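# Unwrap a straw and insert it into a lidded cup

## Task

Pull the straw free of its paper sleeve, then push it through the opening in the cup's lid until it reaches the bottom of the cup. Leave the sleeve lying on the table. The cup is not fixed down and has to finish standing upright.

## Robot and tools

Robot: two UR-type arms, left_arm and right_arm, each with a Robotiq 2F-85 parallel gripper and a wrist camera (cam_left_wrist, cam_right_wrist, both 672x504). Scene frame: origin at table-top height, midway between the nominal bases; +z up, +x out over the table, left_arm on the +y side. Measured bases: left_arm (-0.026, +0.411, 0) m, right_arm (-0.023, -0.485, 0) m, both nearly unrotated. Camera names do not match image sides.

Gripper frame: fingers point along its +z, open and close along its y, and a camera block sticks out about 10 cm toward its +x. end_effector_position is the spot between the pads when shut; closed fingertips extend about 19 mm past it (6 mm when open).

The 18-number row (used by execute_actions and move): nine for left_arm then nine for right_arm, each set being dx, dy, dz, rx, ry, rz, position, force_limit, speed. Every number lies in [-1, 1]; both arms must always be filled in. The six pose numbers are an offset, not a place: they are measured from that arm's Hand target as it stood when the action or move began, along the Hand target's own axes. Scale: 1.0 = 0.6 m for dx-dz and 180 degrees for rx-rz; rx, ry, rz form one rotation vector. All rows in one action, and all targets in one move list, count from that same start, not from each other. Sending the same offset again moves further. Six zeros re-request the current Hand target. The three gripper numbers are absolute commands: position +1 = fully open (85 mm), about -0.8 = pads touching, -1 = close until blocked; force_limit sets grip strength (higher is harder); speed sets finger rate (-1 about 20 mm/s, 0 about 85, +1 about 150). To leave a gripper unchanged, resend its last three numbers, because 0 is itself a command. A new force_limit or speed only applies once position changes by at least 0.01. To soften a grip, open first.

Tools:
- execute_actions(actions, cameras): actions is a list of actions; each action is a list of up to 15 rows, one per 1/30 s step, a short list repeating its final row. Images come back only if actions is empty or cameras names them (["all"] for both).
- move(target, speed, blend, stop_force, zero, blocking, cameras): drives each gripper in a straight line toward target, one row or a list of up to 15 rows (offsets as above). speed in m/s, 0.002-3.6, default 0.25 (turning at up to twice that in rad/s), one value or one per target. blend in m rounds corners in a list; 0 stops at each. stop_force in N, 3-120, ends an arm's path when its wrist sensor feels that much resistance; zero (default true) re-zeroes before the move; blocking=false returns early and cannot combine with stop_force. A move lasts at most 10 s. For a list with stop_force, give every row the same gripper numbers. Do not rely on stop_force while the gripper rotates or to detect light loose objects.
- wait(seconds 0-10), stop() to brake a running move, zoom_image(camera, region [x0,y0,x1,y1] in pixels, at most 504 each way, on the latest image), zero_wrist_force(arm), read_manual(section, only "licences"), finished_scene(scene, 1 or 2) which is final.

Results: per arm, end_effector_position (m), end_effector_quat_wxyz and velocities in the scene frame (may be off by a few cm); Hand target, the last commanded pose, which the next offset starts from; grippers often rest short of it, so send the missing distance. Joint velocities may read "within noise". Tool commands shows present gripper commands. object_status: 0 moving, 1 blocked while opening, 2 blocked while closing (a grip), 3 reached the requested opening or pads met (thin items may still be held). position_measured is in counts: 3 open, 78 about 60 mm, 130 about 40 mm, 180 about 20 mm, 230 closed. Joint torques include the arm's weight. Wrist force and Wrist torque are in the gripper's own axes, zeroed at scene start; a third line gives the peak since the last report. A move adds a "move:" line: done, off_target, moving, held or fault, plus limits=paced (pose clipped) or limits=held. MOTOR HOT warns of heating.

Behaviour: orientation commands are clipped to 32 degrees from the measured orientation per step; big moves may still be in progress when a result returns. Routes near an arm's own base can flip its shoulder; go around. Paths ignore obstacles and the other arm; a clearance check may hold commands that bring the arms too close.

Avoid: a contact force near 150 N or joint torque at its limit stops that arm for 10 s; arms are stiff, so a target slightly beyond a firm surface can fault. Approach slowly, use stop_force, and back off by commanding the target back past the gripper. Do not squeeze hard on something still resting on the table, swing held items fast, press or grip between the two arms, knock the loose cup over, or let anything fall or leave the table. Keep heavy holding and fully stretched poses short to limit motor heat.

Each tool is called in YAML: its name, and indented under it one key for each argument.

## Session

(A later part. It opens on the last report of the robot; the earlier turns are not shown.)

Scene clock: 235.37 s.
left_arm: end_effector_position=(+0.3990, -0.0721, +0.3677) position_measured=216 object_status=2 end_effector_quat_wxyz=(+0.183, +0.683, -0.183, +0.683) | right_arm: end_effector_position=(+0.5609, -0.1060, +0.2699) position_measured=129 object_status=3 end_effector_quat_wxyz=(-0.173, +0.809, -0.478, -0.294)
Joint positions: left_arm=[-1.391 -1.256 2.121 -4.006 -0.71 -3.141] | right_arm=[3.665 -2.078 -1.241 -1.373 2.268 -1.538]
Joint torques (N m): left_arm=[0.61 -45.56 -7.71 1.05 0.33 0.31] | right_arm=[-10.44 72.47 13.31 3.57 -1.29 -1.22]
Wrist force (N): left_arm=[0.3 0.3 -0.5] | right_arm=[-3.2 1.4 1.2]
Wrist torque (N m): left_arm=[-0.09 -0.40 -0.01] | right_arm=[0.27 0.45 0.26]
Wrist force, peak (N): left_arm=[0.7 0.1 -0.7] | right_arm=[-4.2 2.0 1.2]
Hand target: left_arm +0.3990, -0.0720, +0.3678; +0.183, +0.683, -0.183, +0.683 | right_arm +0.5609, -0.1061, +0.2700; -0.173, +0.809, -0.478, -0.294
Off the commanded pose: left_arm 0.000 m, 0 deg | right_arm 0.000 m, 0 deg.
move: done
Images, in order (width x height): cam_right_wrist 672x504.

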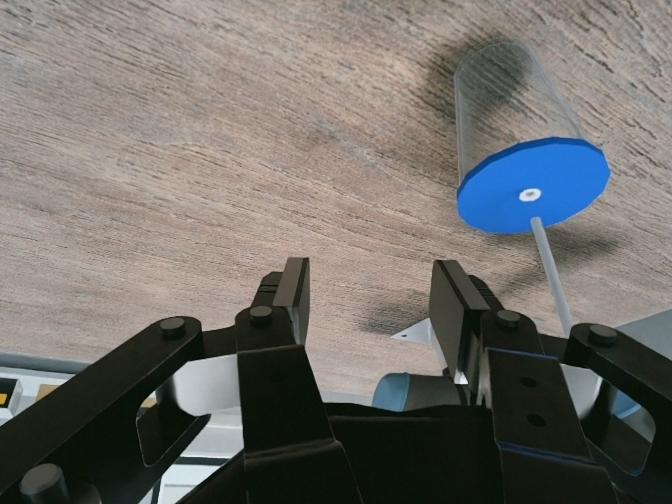

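move:
  target: [-0.0233,0.0027,-0.002,0,0,0,-1,-1,-1,0,0,0,0,0,0,0,1,-0.5]
  cameras: ["cam_right_wrist"]
  speed: 0.1

zoom_image:
  camera: "cam_right_wrist"
  region: [490, 150, 590, 250]

Scene clock: 249.53 s.
left_arm: end_effector_position=(+0.3971, -0.0728, +0.3536) position_measured=216 object_status=2 end_effector_quat_wxyz=(+0.183, +0.683, -0.183, +0.683) end_effector_velocity=(+0.000, +0.000, +0.000) end_effector_angular_velocity=(+0.004, +0.001, +0.000) | right_arm: end_effector_position=(+0.5609, -0.1061, +0.2700) position_measured=129 object_status=3 end_effector_quat_wxyz=(-0.173, +0.809, -0.478, -0.294)
Joint positions: left_arm=[-1.397 -1.226 2.131 -4.046 -0.705 -3.141] | right_arm=[3.665 -2.077 -1.241 -1.374 2.268 -1.538]
Joint velocities: left_arm=[0 -0.002 0 0.006 0.001 0] | right_arm=[within noise]
Joint torques (N m): left_arm=[-0.08 -47.94 -14.58 1.03 0.87 0.96] | right_arm=[-10.06 73.26 7.69 1.98 -1.36 -1.8]
Wrist force (N): left_arm=[0.0 0.4 -0.7] | right_arm=[-3.2 1.6 1.2]
Wrist torque (N m): left_arm=[-0.08 -0.35 -0.02] | right_arm=[0.29 0.45 0.27]
Wrist force, peak (N): left_arm=[1.8 0.0 -0.8] | right_arm=[-3.3 1.6 1.4]
Hand target: left_arm +0.3971, -0.0728, +0.3539; +0.183, +0.683, -0.183, +0.683 | right_arm +0.5609, -0.1061, +0.2700; -0.173, +0.809, -0.478, -0.294
Off the commanded pose: left_arm 0.000 m, 0 deg | right_arm 0.000 m, 0 deg.
move: done
Images, in order (width x height): cam_right_wrist 672x504.

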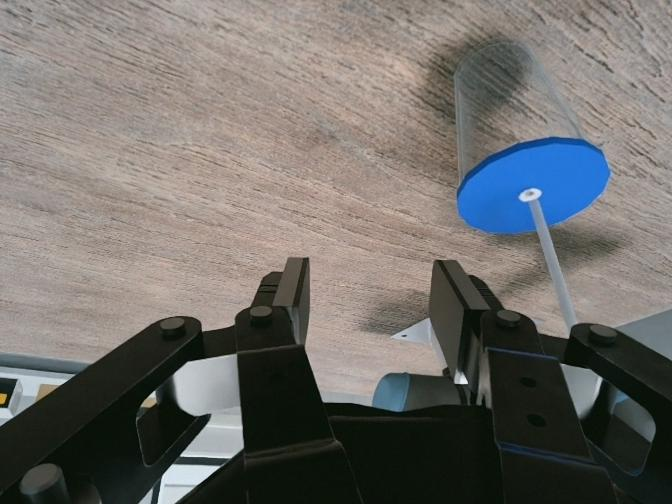

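Scaled by 5.040.

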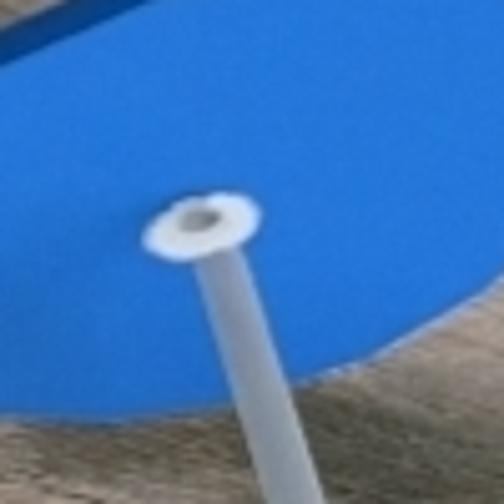

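move:
  target: [-0.0217,0.0009,-0.0006,0,0,0,-1,-1,-1,0,0,0,0,0,0,0,1,-0.5]
  cameras: ["cam_right_wrist"]
  speed: 0.012
  stop_force: 5

zoom_image:
  camera: "cam_right_wrist"
  region: [490, 150, 590, 250]

Scene clock: 256.60 s.
left_arm: end_effector_position=(+0.3966, -0.0731, +0.3430) position_measured=216 object_status=2 end_effector_quat_wxyz=(+0.183, +0.683, -0.183, +0.683) | right_arm: end_effector_position=(+0.5609, -0.1061, +0.2700) position_measured=129 object_status=3 end_effector_quat_wxyz=(-0.173, +0.809, -0.478, -0.294)
Joint positions: left_arm=[-1.398 -1.203 2.138 -4.076 -0.704 -3.141] | right_arm=[3.665 -2.077 -1.241 -1.374 2.268 -1.538]
Joint torques (N m): left_arm=[8.15 -45.53 -24.06 1.37 -1.19 -1.2] | right_arm=[-8.71 72.02 10.82 5.21 -1.33 1.9]
Wrist force (N): left_arm=[8.0 0.3 -0.4] | right_arm=[-3.2 1.4 1.4]
Wrist torque (N m): left_arm=[-0.10 -0.52 -0.02] | right_arm=[0.27 0.45 0.27]
Wrist force, peak (N): left_arm=[11.2 0.0 -0.3] | right_arm=[-3.5 1.5 1.3]
Hand target: left_arm +0.3967, -0.0731, +0.3430; +0.183, +0.683, -0.183, +0.683 (not the last commanded pose) | right_arm +0.5609, -0.1061, +0.2700; -0.173, +0.809, -0.478, -0.294
Off the commanded pose: left_arm 0.002 m, 0 deg | right_arm 0.000 m, 0 deg.
move: contact (left_arm)
Images, in order (width x height): cam_right_wrist 672x504.

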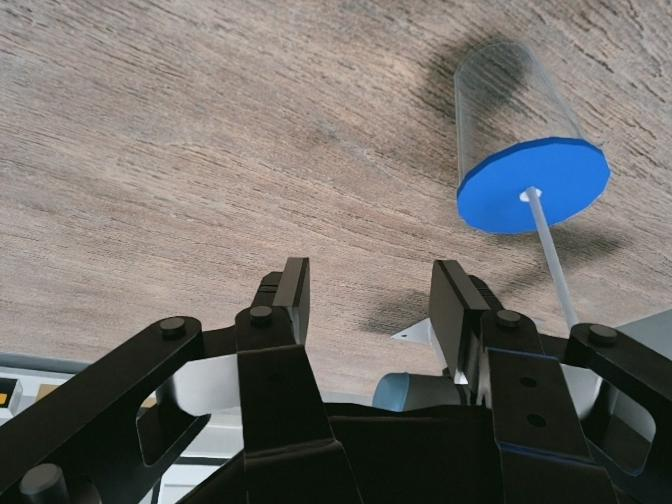

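Scaled by 5.040.

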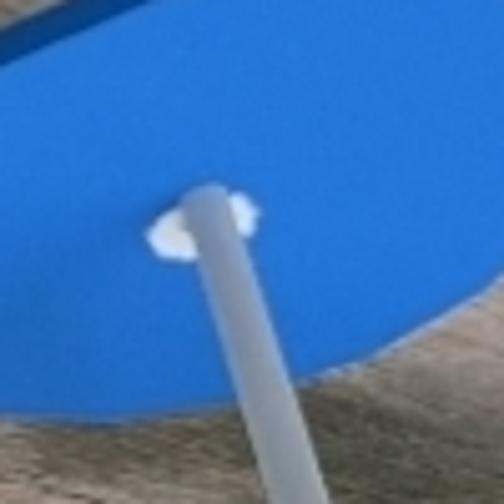

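move:
  target:
    - [0.008,0,0,0,0,0,-1,-1,-1,0,0,0,0,0,0,0,1,-0.5]
    - [0.008,-0.0026,-0.0098,0,0,0,-1,-1,-1,0,0,0,0,0,0,0,1,-0.5]
  cameras: ["cam_right_wrist"]
  speed: 0.05

zoom_image:
  camera: "cam_right_wrist"
  region: [490, 150, 590, 250]

Scene clock: 271.13 s.
left_arm: end_effector_position=(+0.3923, -0.0686, +0.3479) position_measured=216 object_status=2 end_effector_quat_wxyz=(+0.183, +0.683, -0.183, +0.683) end_effector_velocity=(+0.001, -0.002, +0.000) end_effector_angular_velocity=(+0.000, +0.000, -0.002) | right_arm: end_effector_position=(+0.5609, -0.1061, +0.2700) position_measured=129 object_status=3 end_effector_quat_wxyz=(-0.173, +0.809, -0.478, -0.294)
Joint positions: left_arm=[-1.407 -1.224 2.152 -4.07 -0.694 -3.141] | right_arm=[3.665 -2.077 -1.241 -1.374 2.268 -1.538]
Joint velocities: left_arm=[0.002 0.004 -0.005 0.002 -0.004 0] | right_arm=[within noise]
Joint torques (N m): left_arm=[8.83 -15.96 -28.65 0.87 -1.42 0.44] | right_arm=[-6.66 71.84 13.04 5.15 -1.23 1.89]
Wrist force (N): left_arm=[0.4 0.4 -0.4] | right_arm=[-3.2 1.6 1.2]
Wrist torque (N m): left_arm=[-0.08 -0.42 -0.03] | right_arm=[0.29 0.46 0.26]
Wrist force, peak (N): left_arm=[8.2 0.2 -0.5] | right_arm=[-3.4 1.6 1.5]
Hand target: left_arm +0.3923, -0.0688, +0.3478; +0.183, +0.683, -0.183, +0.683 | right_arm +0.5609, -0.1061, +0.2700; -0.173, +0.809, -0.478, -0.294
Off the commanded pose: left_arm 0.000 m, 0 deg | right_arm 0.000 m, 0 deg.
move: done
Images, in order (width x height): cam_right_wrist 672x504.

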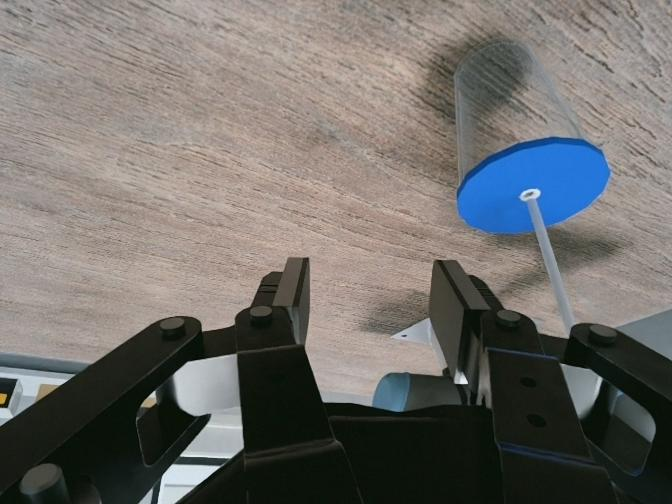

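Scaled by 5.040.

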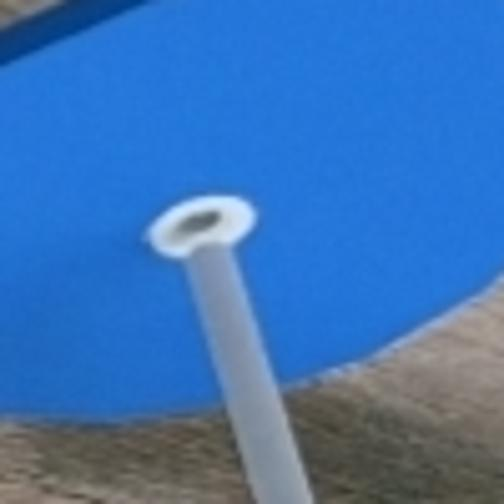

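move:
  target: [-0.02,-0.001,-0.0034,0,0,0,-1,-1,-1,0,0,0,0,0,0,0,1,-0.5]
  cameras: ["cam_right_wrist"]
  speed: 0.012
  stop_force: 5

zoom_image:
  camera: "cam_right_wrist"
  region: [490, 150, 590, 250]

Scene clock: 279.93 s.
left_arm: end_effector_position=(+0.3909, -0.0672, +0.3357) position_measured=216 object_status=2 end_effector_quat_wxyz=(+0.183, +0.683, -0.183, +0.683) | right_arm: end_effector_position=(+0.5609, -0.1061, +0.2700) position_measured=129 object_status=3 end_effector_quat_wxyz=(-0.173, +0.809, -0.478, -0.294)
Joint positions: left_arm=[-1.41 -1.2 2.165 -4.106 -0.692 -3.141] | right_arm=[3.665 -2.077 -1.241 -1.374 2.268 -1.538]
Joint torques (N m): left_arm=[-1.99 -43.27 -17.72 1.6 0.82 -0.02] | right_arm=[-5.15 71.58 15.54 5.11 -1.25 1.89]
Wrist force (N): left_arm=[4.7 0.4 0.1] | right_arm=[-3.1 1.6 1.3]
Wrist torque (N m): left_arm=[-0.10 -0.39 -0.06] | right_arm=[0.29 0.44 0.26]
Wrist force, peak (N): left_arm=[5.0 0.5 -0.1] | right_arm=[-3.3 1.7 1.4]
Hand target: left_arm +0.3909, -0.0672, +0.3358; +0.183, +0.683, -0.183, +0.683 | right_arm +0.5609, -0.1061, +0.2700; -0.173, +0.809, -0.478, -0.294
Off the commanded pose: left_arm 0.000 m, 0 deg | right_arm 0.000 m, 0 deg.
move: done
Images, in order (width x height): cam_right_wrist 672x504.

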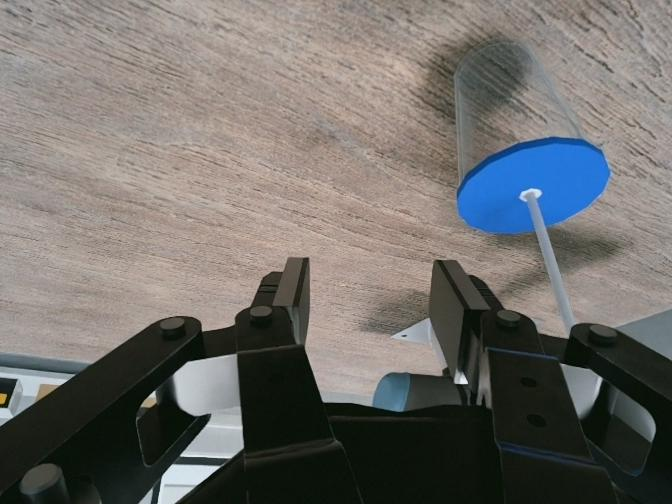

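Scaled by 5.040.

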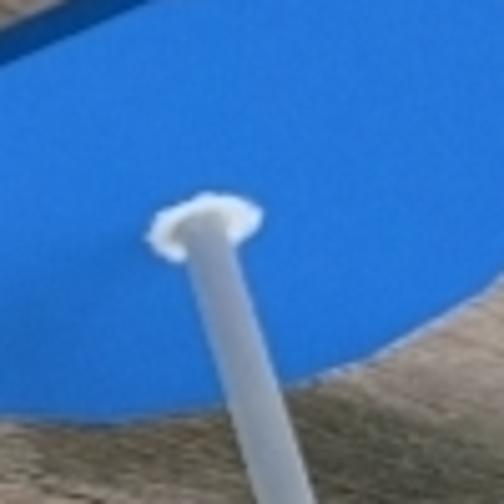

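move:
  target: [-0.05,0,0,0,0,0,-1,-1,-1,0,0,0,0,0,0,0,1,-0.5]
  cameras: ["cam_right_wrist"]
  speed: 0.015
  stop_force: 8

zoom_image:
  camera: "cam_right_wrist"
  region: [490, 150, 590, 250]

Scene clock: 289.53 s.
left_arm: end_effector_position=(+0.3909, -0.0672, +0.3058) position_measured=216 object_status=2 end_effector_quat_wxyz=(+0.183, +0.683, -0.183, +0.683) | right_arm: end_effector_position=(+0.5609, -0.1061, +0.2700) position_measured=129 object_status=3 end_effector_quat_wxyz=(-0.173, +0.809, -0.478, -0.294)
Joint positions: left_arm=[-1.41 -1.127 2.178 -4.191 -0.692 -3.141] | right_arm=[3.665 -2.077 -1.241 -1.374 2.268 -1.538]
Joint torques (N m): left_arm=[8.15 -48.41 -14.36 1.4 -1.21 1.3] | right_arm=[-2.97 70.21 19.22 5.11 -1.23 1.84]
Wrist force (N): left_arm=[3.7 0.4 -0.3] | right_arm=[-3.2 1.5 1.3]
Wrist torque (N m): left_arm=[-0.10 -0.38 -0.05] | right_arm=[0.28 0.44 0.26]
Wrist force, peak (N): left_arm=[5.1 0.5 -0.2] | right_arm=[-3.3 1.7 1.4]
Hand target: left_arm +0.3909, -0.0672, +0.3058; +0.183, +0.683, -0.183, +0.683 | right_arm +0.5609, -0.1061, +0.2700; -0.173, +0.809, -0.478, -0.294
Off the commanded pose: left_arm 0.000 m, 0 deg | right_arm 0.000 m, 0 deg.
move: done
Images, in order (width x height): cam_right_wrist 672x504.

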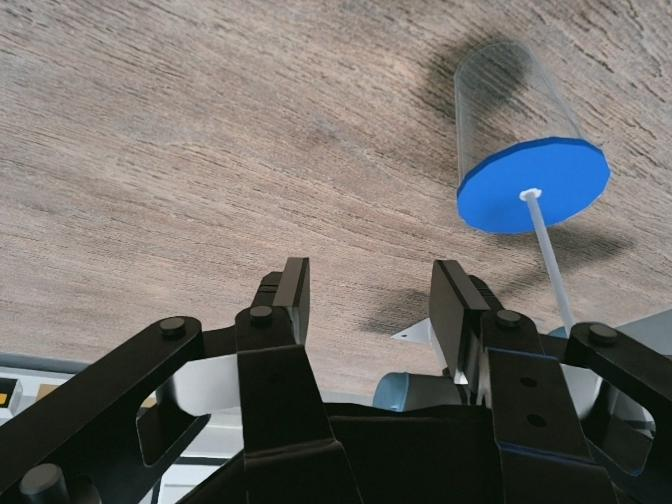

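Scaled by 5.040.

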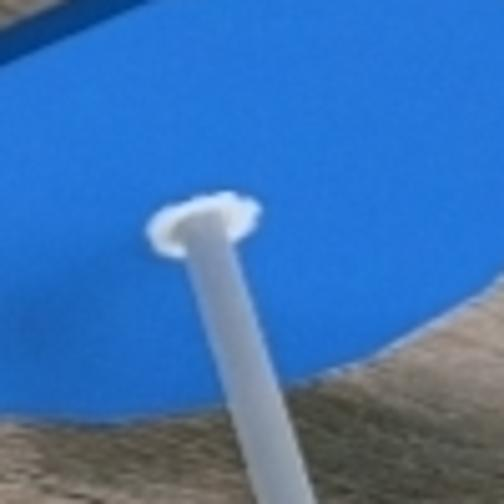

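move:
  target: [-0.15,0,0,0,0,0,-1,-1,-1,0,0,0,0,0,0,0,1,-0.5]
  cameras: ["all"]
  speed: 0.035
  stop_force: 10

Scene clock: 296.57 s.
left_arm: end_effector_position=(+0.3909, -0.0671, +0.2158) position_measured=216 object_status=2 end_effector_quat_wxyz=(+0.183, +0.683, -0.183, +0.683) | right_arm: end_effector_position=(+0.5609, -0.1061, +0.2700) position_measured=129 object_status=3 end_effector_quat_wxyz=(-0.173, +0.809, -0.478, -0.294)
Joint positions: left_arm=[-1.41 -0.89 2.177 -4.428 -0.692 -3.141] | right_arm=[3.665 -2.077 -1.241 -1.374 2.268 -1.538]
Joint torques (N m): left_arm=[8.22 -51.24 5.62 2.1 -0.76 1.27] | right_arm=[-0.91 69.95 23.56 5.15 -1.16 1.93]
Wrist force (N): left_arm=[8.8 -0.2 -1.4] | right_arm=[-3.2 1.5 1.2]
Wrist torque (N m): left_arm=[-0.06 -0.58 0.02] | right_arm=[0.28 0.45 0.26]
Wrist force, peak (N): left_arm=[12.6 0.6 -1.1] | right_arm=[-3.4 1.8 1.1]
Hand target: left_arm +0.3909, -0.0671, +0.2158; +0.183, +0.683, -0.183, +0.683 | right_arm +0.5609, -0.1061, +0.2700; -0.173, +0.809, -0.478, -0.294
Off the commanded pose: left_arm 0.000 m, 0 deg | right_arm 0.000 m, 0 deg.
move: done

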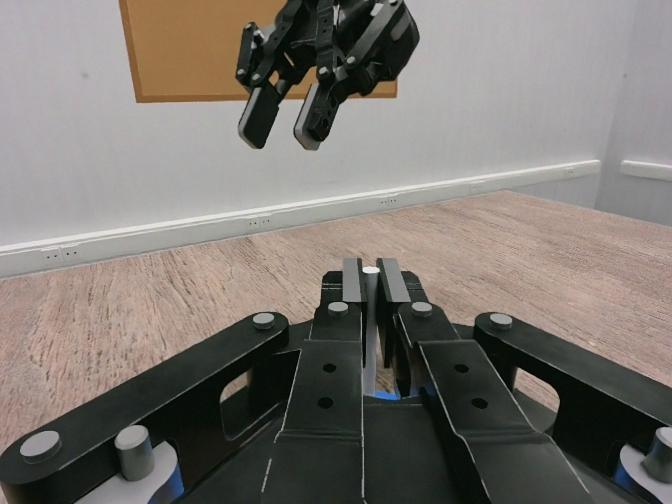

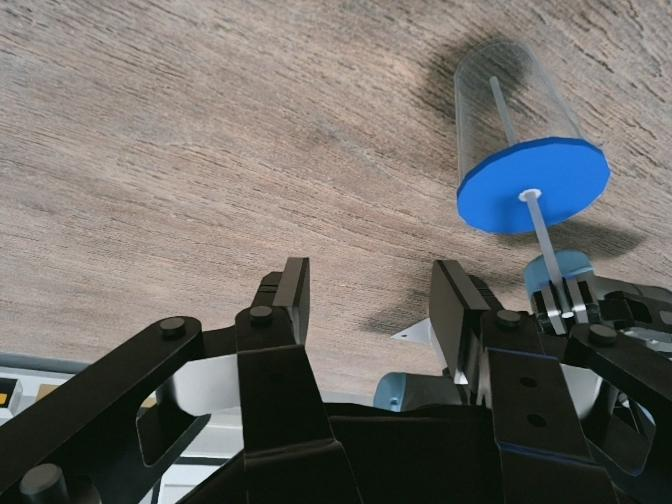

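move:
  target: [-0.042,0,0,0,0,0,-1,-1,-1,0,0,0,0,0,0,0,1,-0.5]
  cameras: ["cam_right_wrist"]
  speed: 0.015
  stop_force: 9

zoom_image:
  camera: "cam_right_wrist"
  region: [430, 30, 630, 180]

Scene clock: 300.27 s.
left_arm: end_effector_position=(+0.3909, -0.0670, +0.2134) position_measured=216 object_status=2 end_effector_quat_wxyz=(+0.183, +0.683, -0.183, +0.683) | right_arm: end_effector_position=(+0.5609, -0.1061, +0.2700) position_measured=129 object_status=3 end_effector_quat_wxyz=(-0.173, +0.809, -0.478, -0.294)
Joint positions: left_arm=[-1.41 -0.883 2.176 -4.434 -0.692 -3.141] | right_arm=[3.665 -2.077 -1.241 -1.374 2.268 -1.538]
Joint torques (N m): left_arm=[7.9 -48.88 7.99 -2.24 0.15 0.46] | right_arm=[0.61 69.15 25.31 5.12 -1.31 1.9]
Wrist force (N): left_arm=[12.3 1.3 0.7] | right_arm=[-3.1 1.5 1.4]
Wrist torque (N m): left_arm=[-0.07 -0.58 0.06] | right_arm=[0.28 0.43 0.26]
Wrist force, peak (N): left_arm=[24.9 2.0 1.9] | right_arm=[-3.3 1.6 1.3]
Hand target: left_arm +0.3909, -0.0670, +0.2134; +0.183, +0.683, -0.183, +0.683 (not the last commanded pose) | right_arm +0.5609, -0.1061, +0.2700; -0.173, +0.809, -0.478, -0.294
Off the commanded pose: left_arm 0.023 m, 0 deg | right_arm 0.000 m, 0 deg.
move: contact (left_arm)
Images, in order (width x height): cam_right_wrist 672x504.

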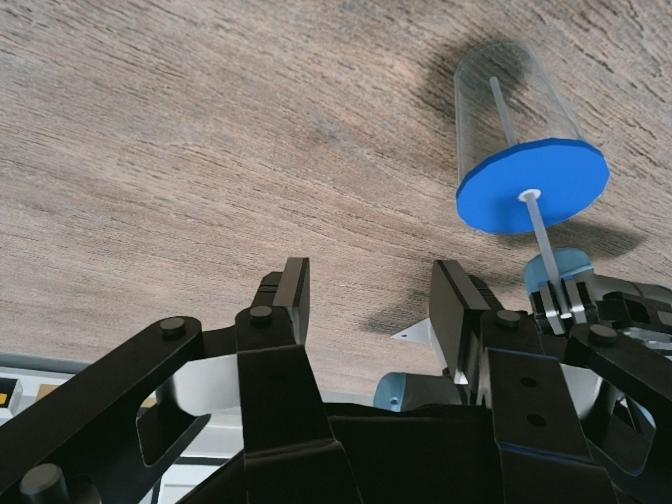

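Scaled by 2.520.

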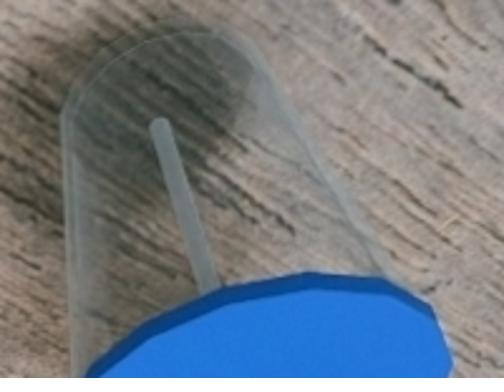

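move:
  target: [-0.02,0,0,0,0,0,-1,-1,-1,0,0,0,0,0,0,0,1,-0.5]
  cameras: ["all"]
  speed: 0.008
  stop_force: 12

zoom_image:
  camera: "cam_right_wrist"
  region: [430, 30, 630, 180]

Scene clock: 308.80 s.
left_arm: end_effector_position=(+0.3909, -0.0669, +0.2128) position_measured=216 object_status=2 end_effector_quat_wxyz=(+0.183, +0.683, -0.183, +0.683) | right_arm: end_effector_position=(+0.5609, -0.1061, +0.2700) position_measured=129 object_status=3 end_effector_quat_wxyz=(-0.173, +0.809, -0.478, -0.294)
Joint positions: left_arm=[-1.41 -0.882 2.176 -4.436 -0.692 -3.141] | right_arm=[3.665 -2.077 -1.241 -1.374 2.268 -1.538]
Joint torques (N m): left_arm=[8.18 -45.04 9.08 3.48 0.26 0.23] | right_arm=[2.08 68.89 27.67 5.16 -1.16 1.93]
Wrist force (N): left_arm=[19.8 1.9 1.4] | right_arm=[-3.2 1.5 1.3]
Wrist torque (N m): left_arm=[-0.07 -0.69 0.07] | right_arm=[0.28 0.46 0.26]
Wrist force, peak (N): left_arm=[27.9 2.5 2.0] | right_arm=[-3.4 1.7 1.4]
Hand target: left_arm +0.3909, -0.0669, +0.2128; +0.183, +0.683, -0.183, +0.683 (not the last commanded pose) | right_arm +0.5609, -0.1061, +0.2700; -0.173, +0.809, -0.478, -0.294
Off the commanded pose: left_arm 0.011 m, 0 deg | right_arm 0.000 m, 0 deg.
move: contact (left_arm)

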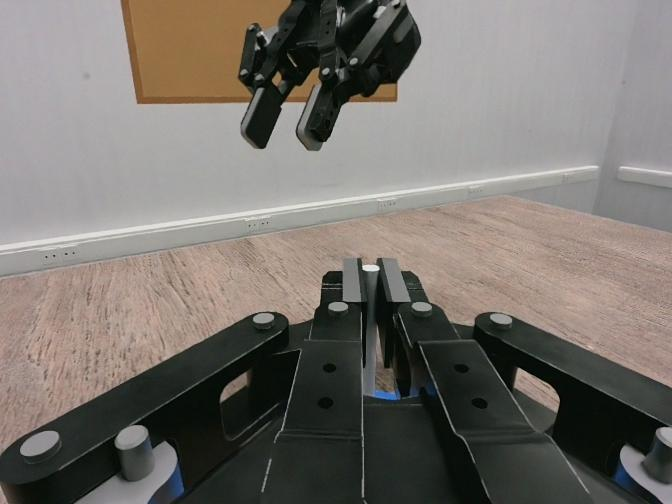

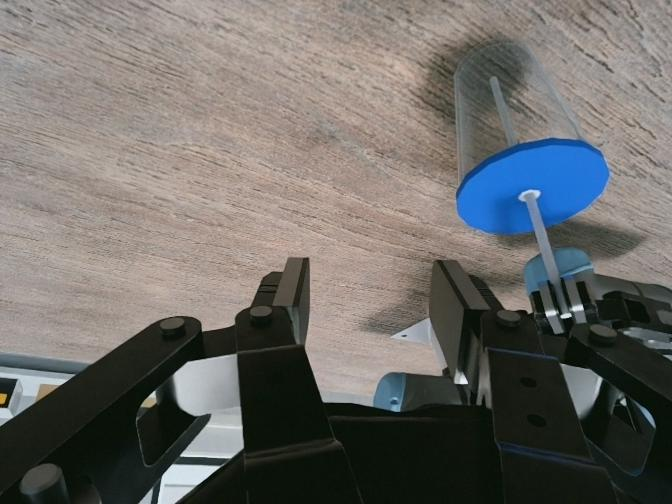

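Scaled by 2.520.

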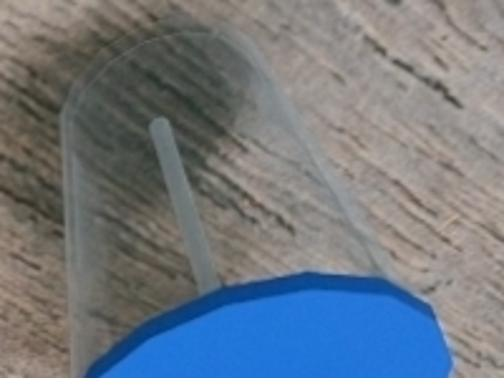

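move:
  target:
    - [0.0012,0,0,0,0,0,-0.3,-1,-1,0,0,0,0,0,0,0,1,-0.5]
    - [0.0012,0,-0.25,0,0,0,-0.3,-1,-1,0.05,0,-0.05,0,0,0,0,1,-0.5]
  cameras: ["all"]
  speed: 0.12

zoom_image:
  camera: "cam_right_wrist"
  region: [430, 30, 670, 280]

Scene clock: 315.47 s.
left_arm: end_effector_position=(+0.2610, +0.0081, +0.2135) position_measured=167 object_status=3 end_effector_quat_wxyz=(+0.183, +0.683, -0.183, +0.683) | right_arm: end_effector_position=(+0.5815, -0.1431, +0.2738) position_measured=129 object_status=3 end_effector_quat_wxyz=(-0.173, +0.809, -0.478, -0.294)
Joint positions: left_arm=[-1.839 -0.942 2.517 -4.716 -0.263 -3.142] | right_arm=[3.605 -2.095 -1.192 -1.457 2.267 -1.617]
Joint torques (N m): left_arm=[-6.6 -11.58 -5.78 1.67 1.38 -0.03] | right_arm=[10.09 44.92 11.46 5.5 -0.94 1.92]
Wrist force (N): left_arm=[1.9 0.4 -0.3] | right_arm=[-3.3 1.5 1.3]
Wrist torque (N m): left_arm=[-0.04 -0.62 -0.02] | right_arm=[0.27 0.48 0.26]
Wrist force, peak (N): left_arm=[20.1 1.8 1.4] | right_arm=[-4.8 1.4 2.0]
Hand target: left_arm +0.2610, +0.0081, +0.2135; +0.183, +0.683, -0.183, +0.683 | right_arm +0.5813, -0.1431, +0.2737; -0.173, +0.809, -0.478, -0.294
Off the commanded pose: left_arm 0.000 m, 0 deg | right_arm 0.000 m, 0 deg.
move: done

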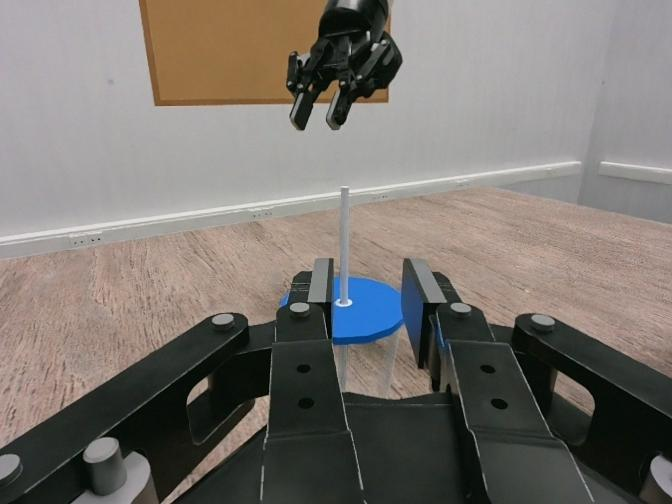

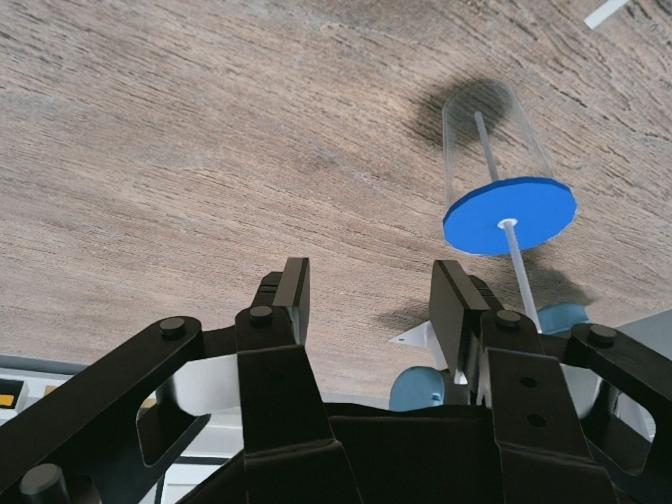

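Scaled by 2.016.

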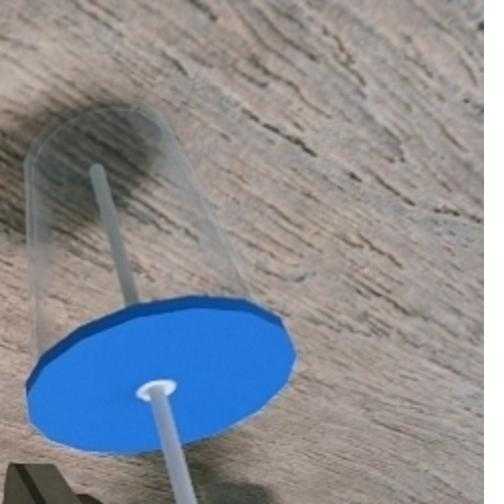

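finished_scene:
  scene: 1

The scene is finished: the task was done.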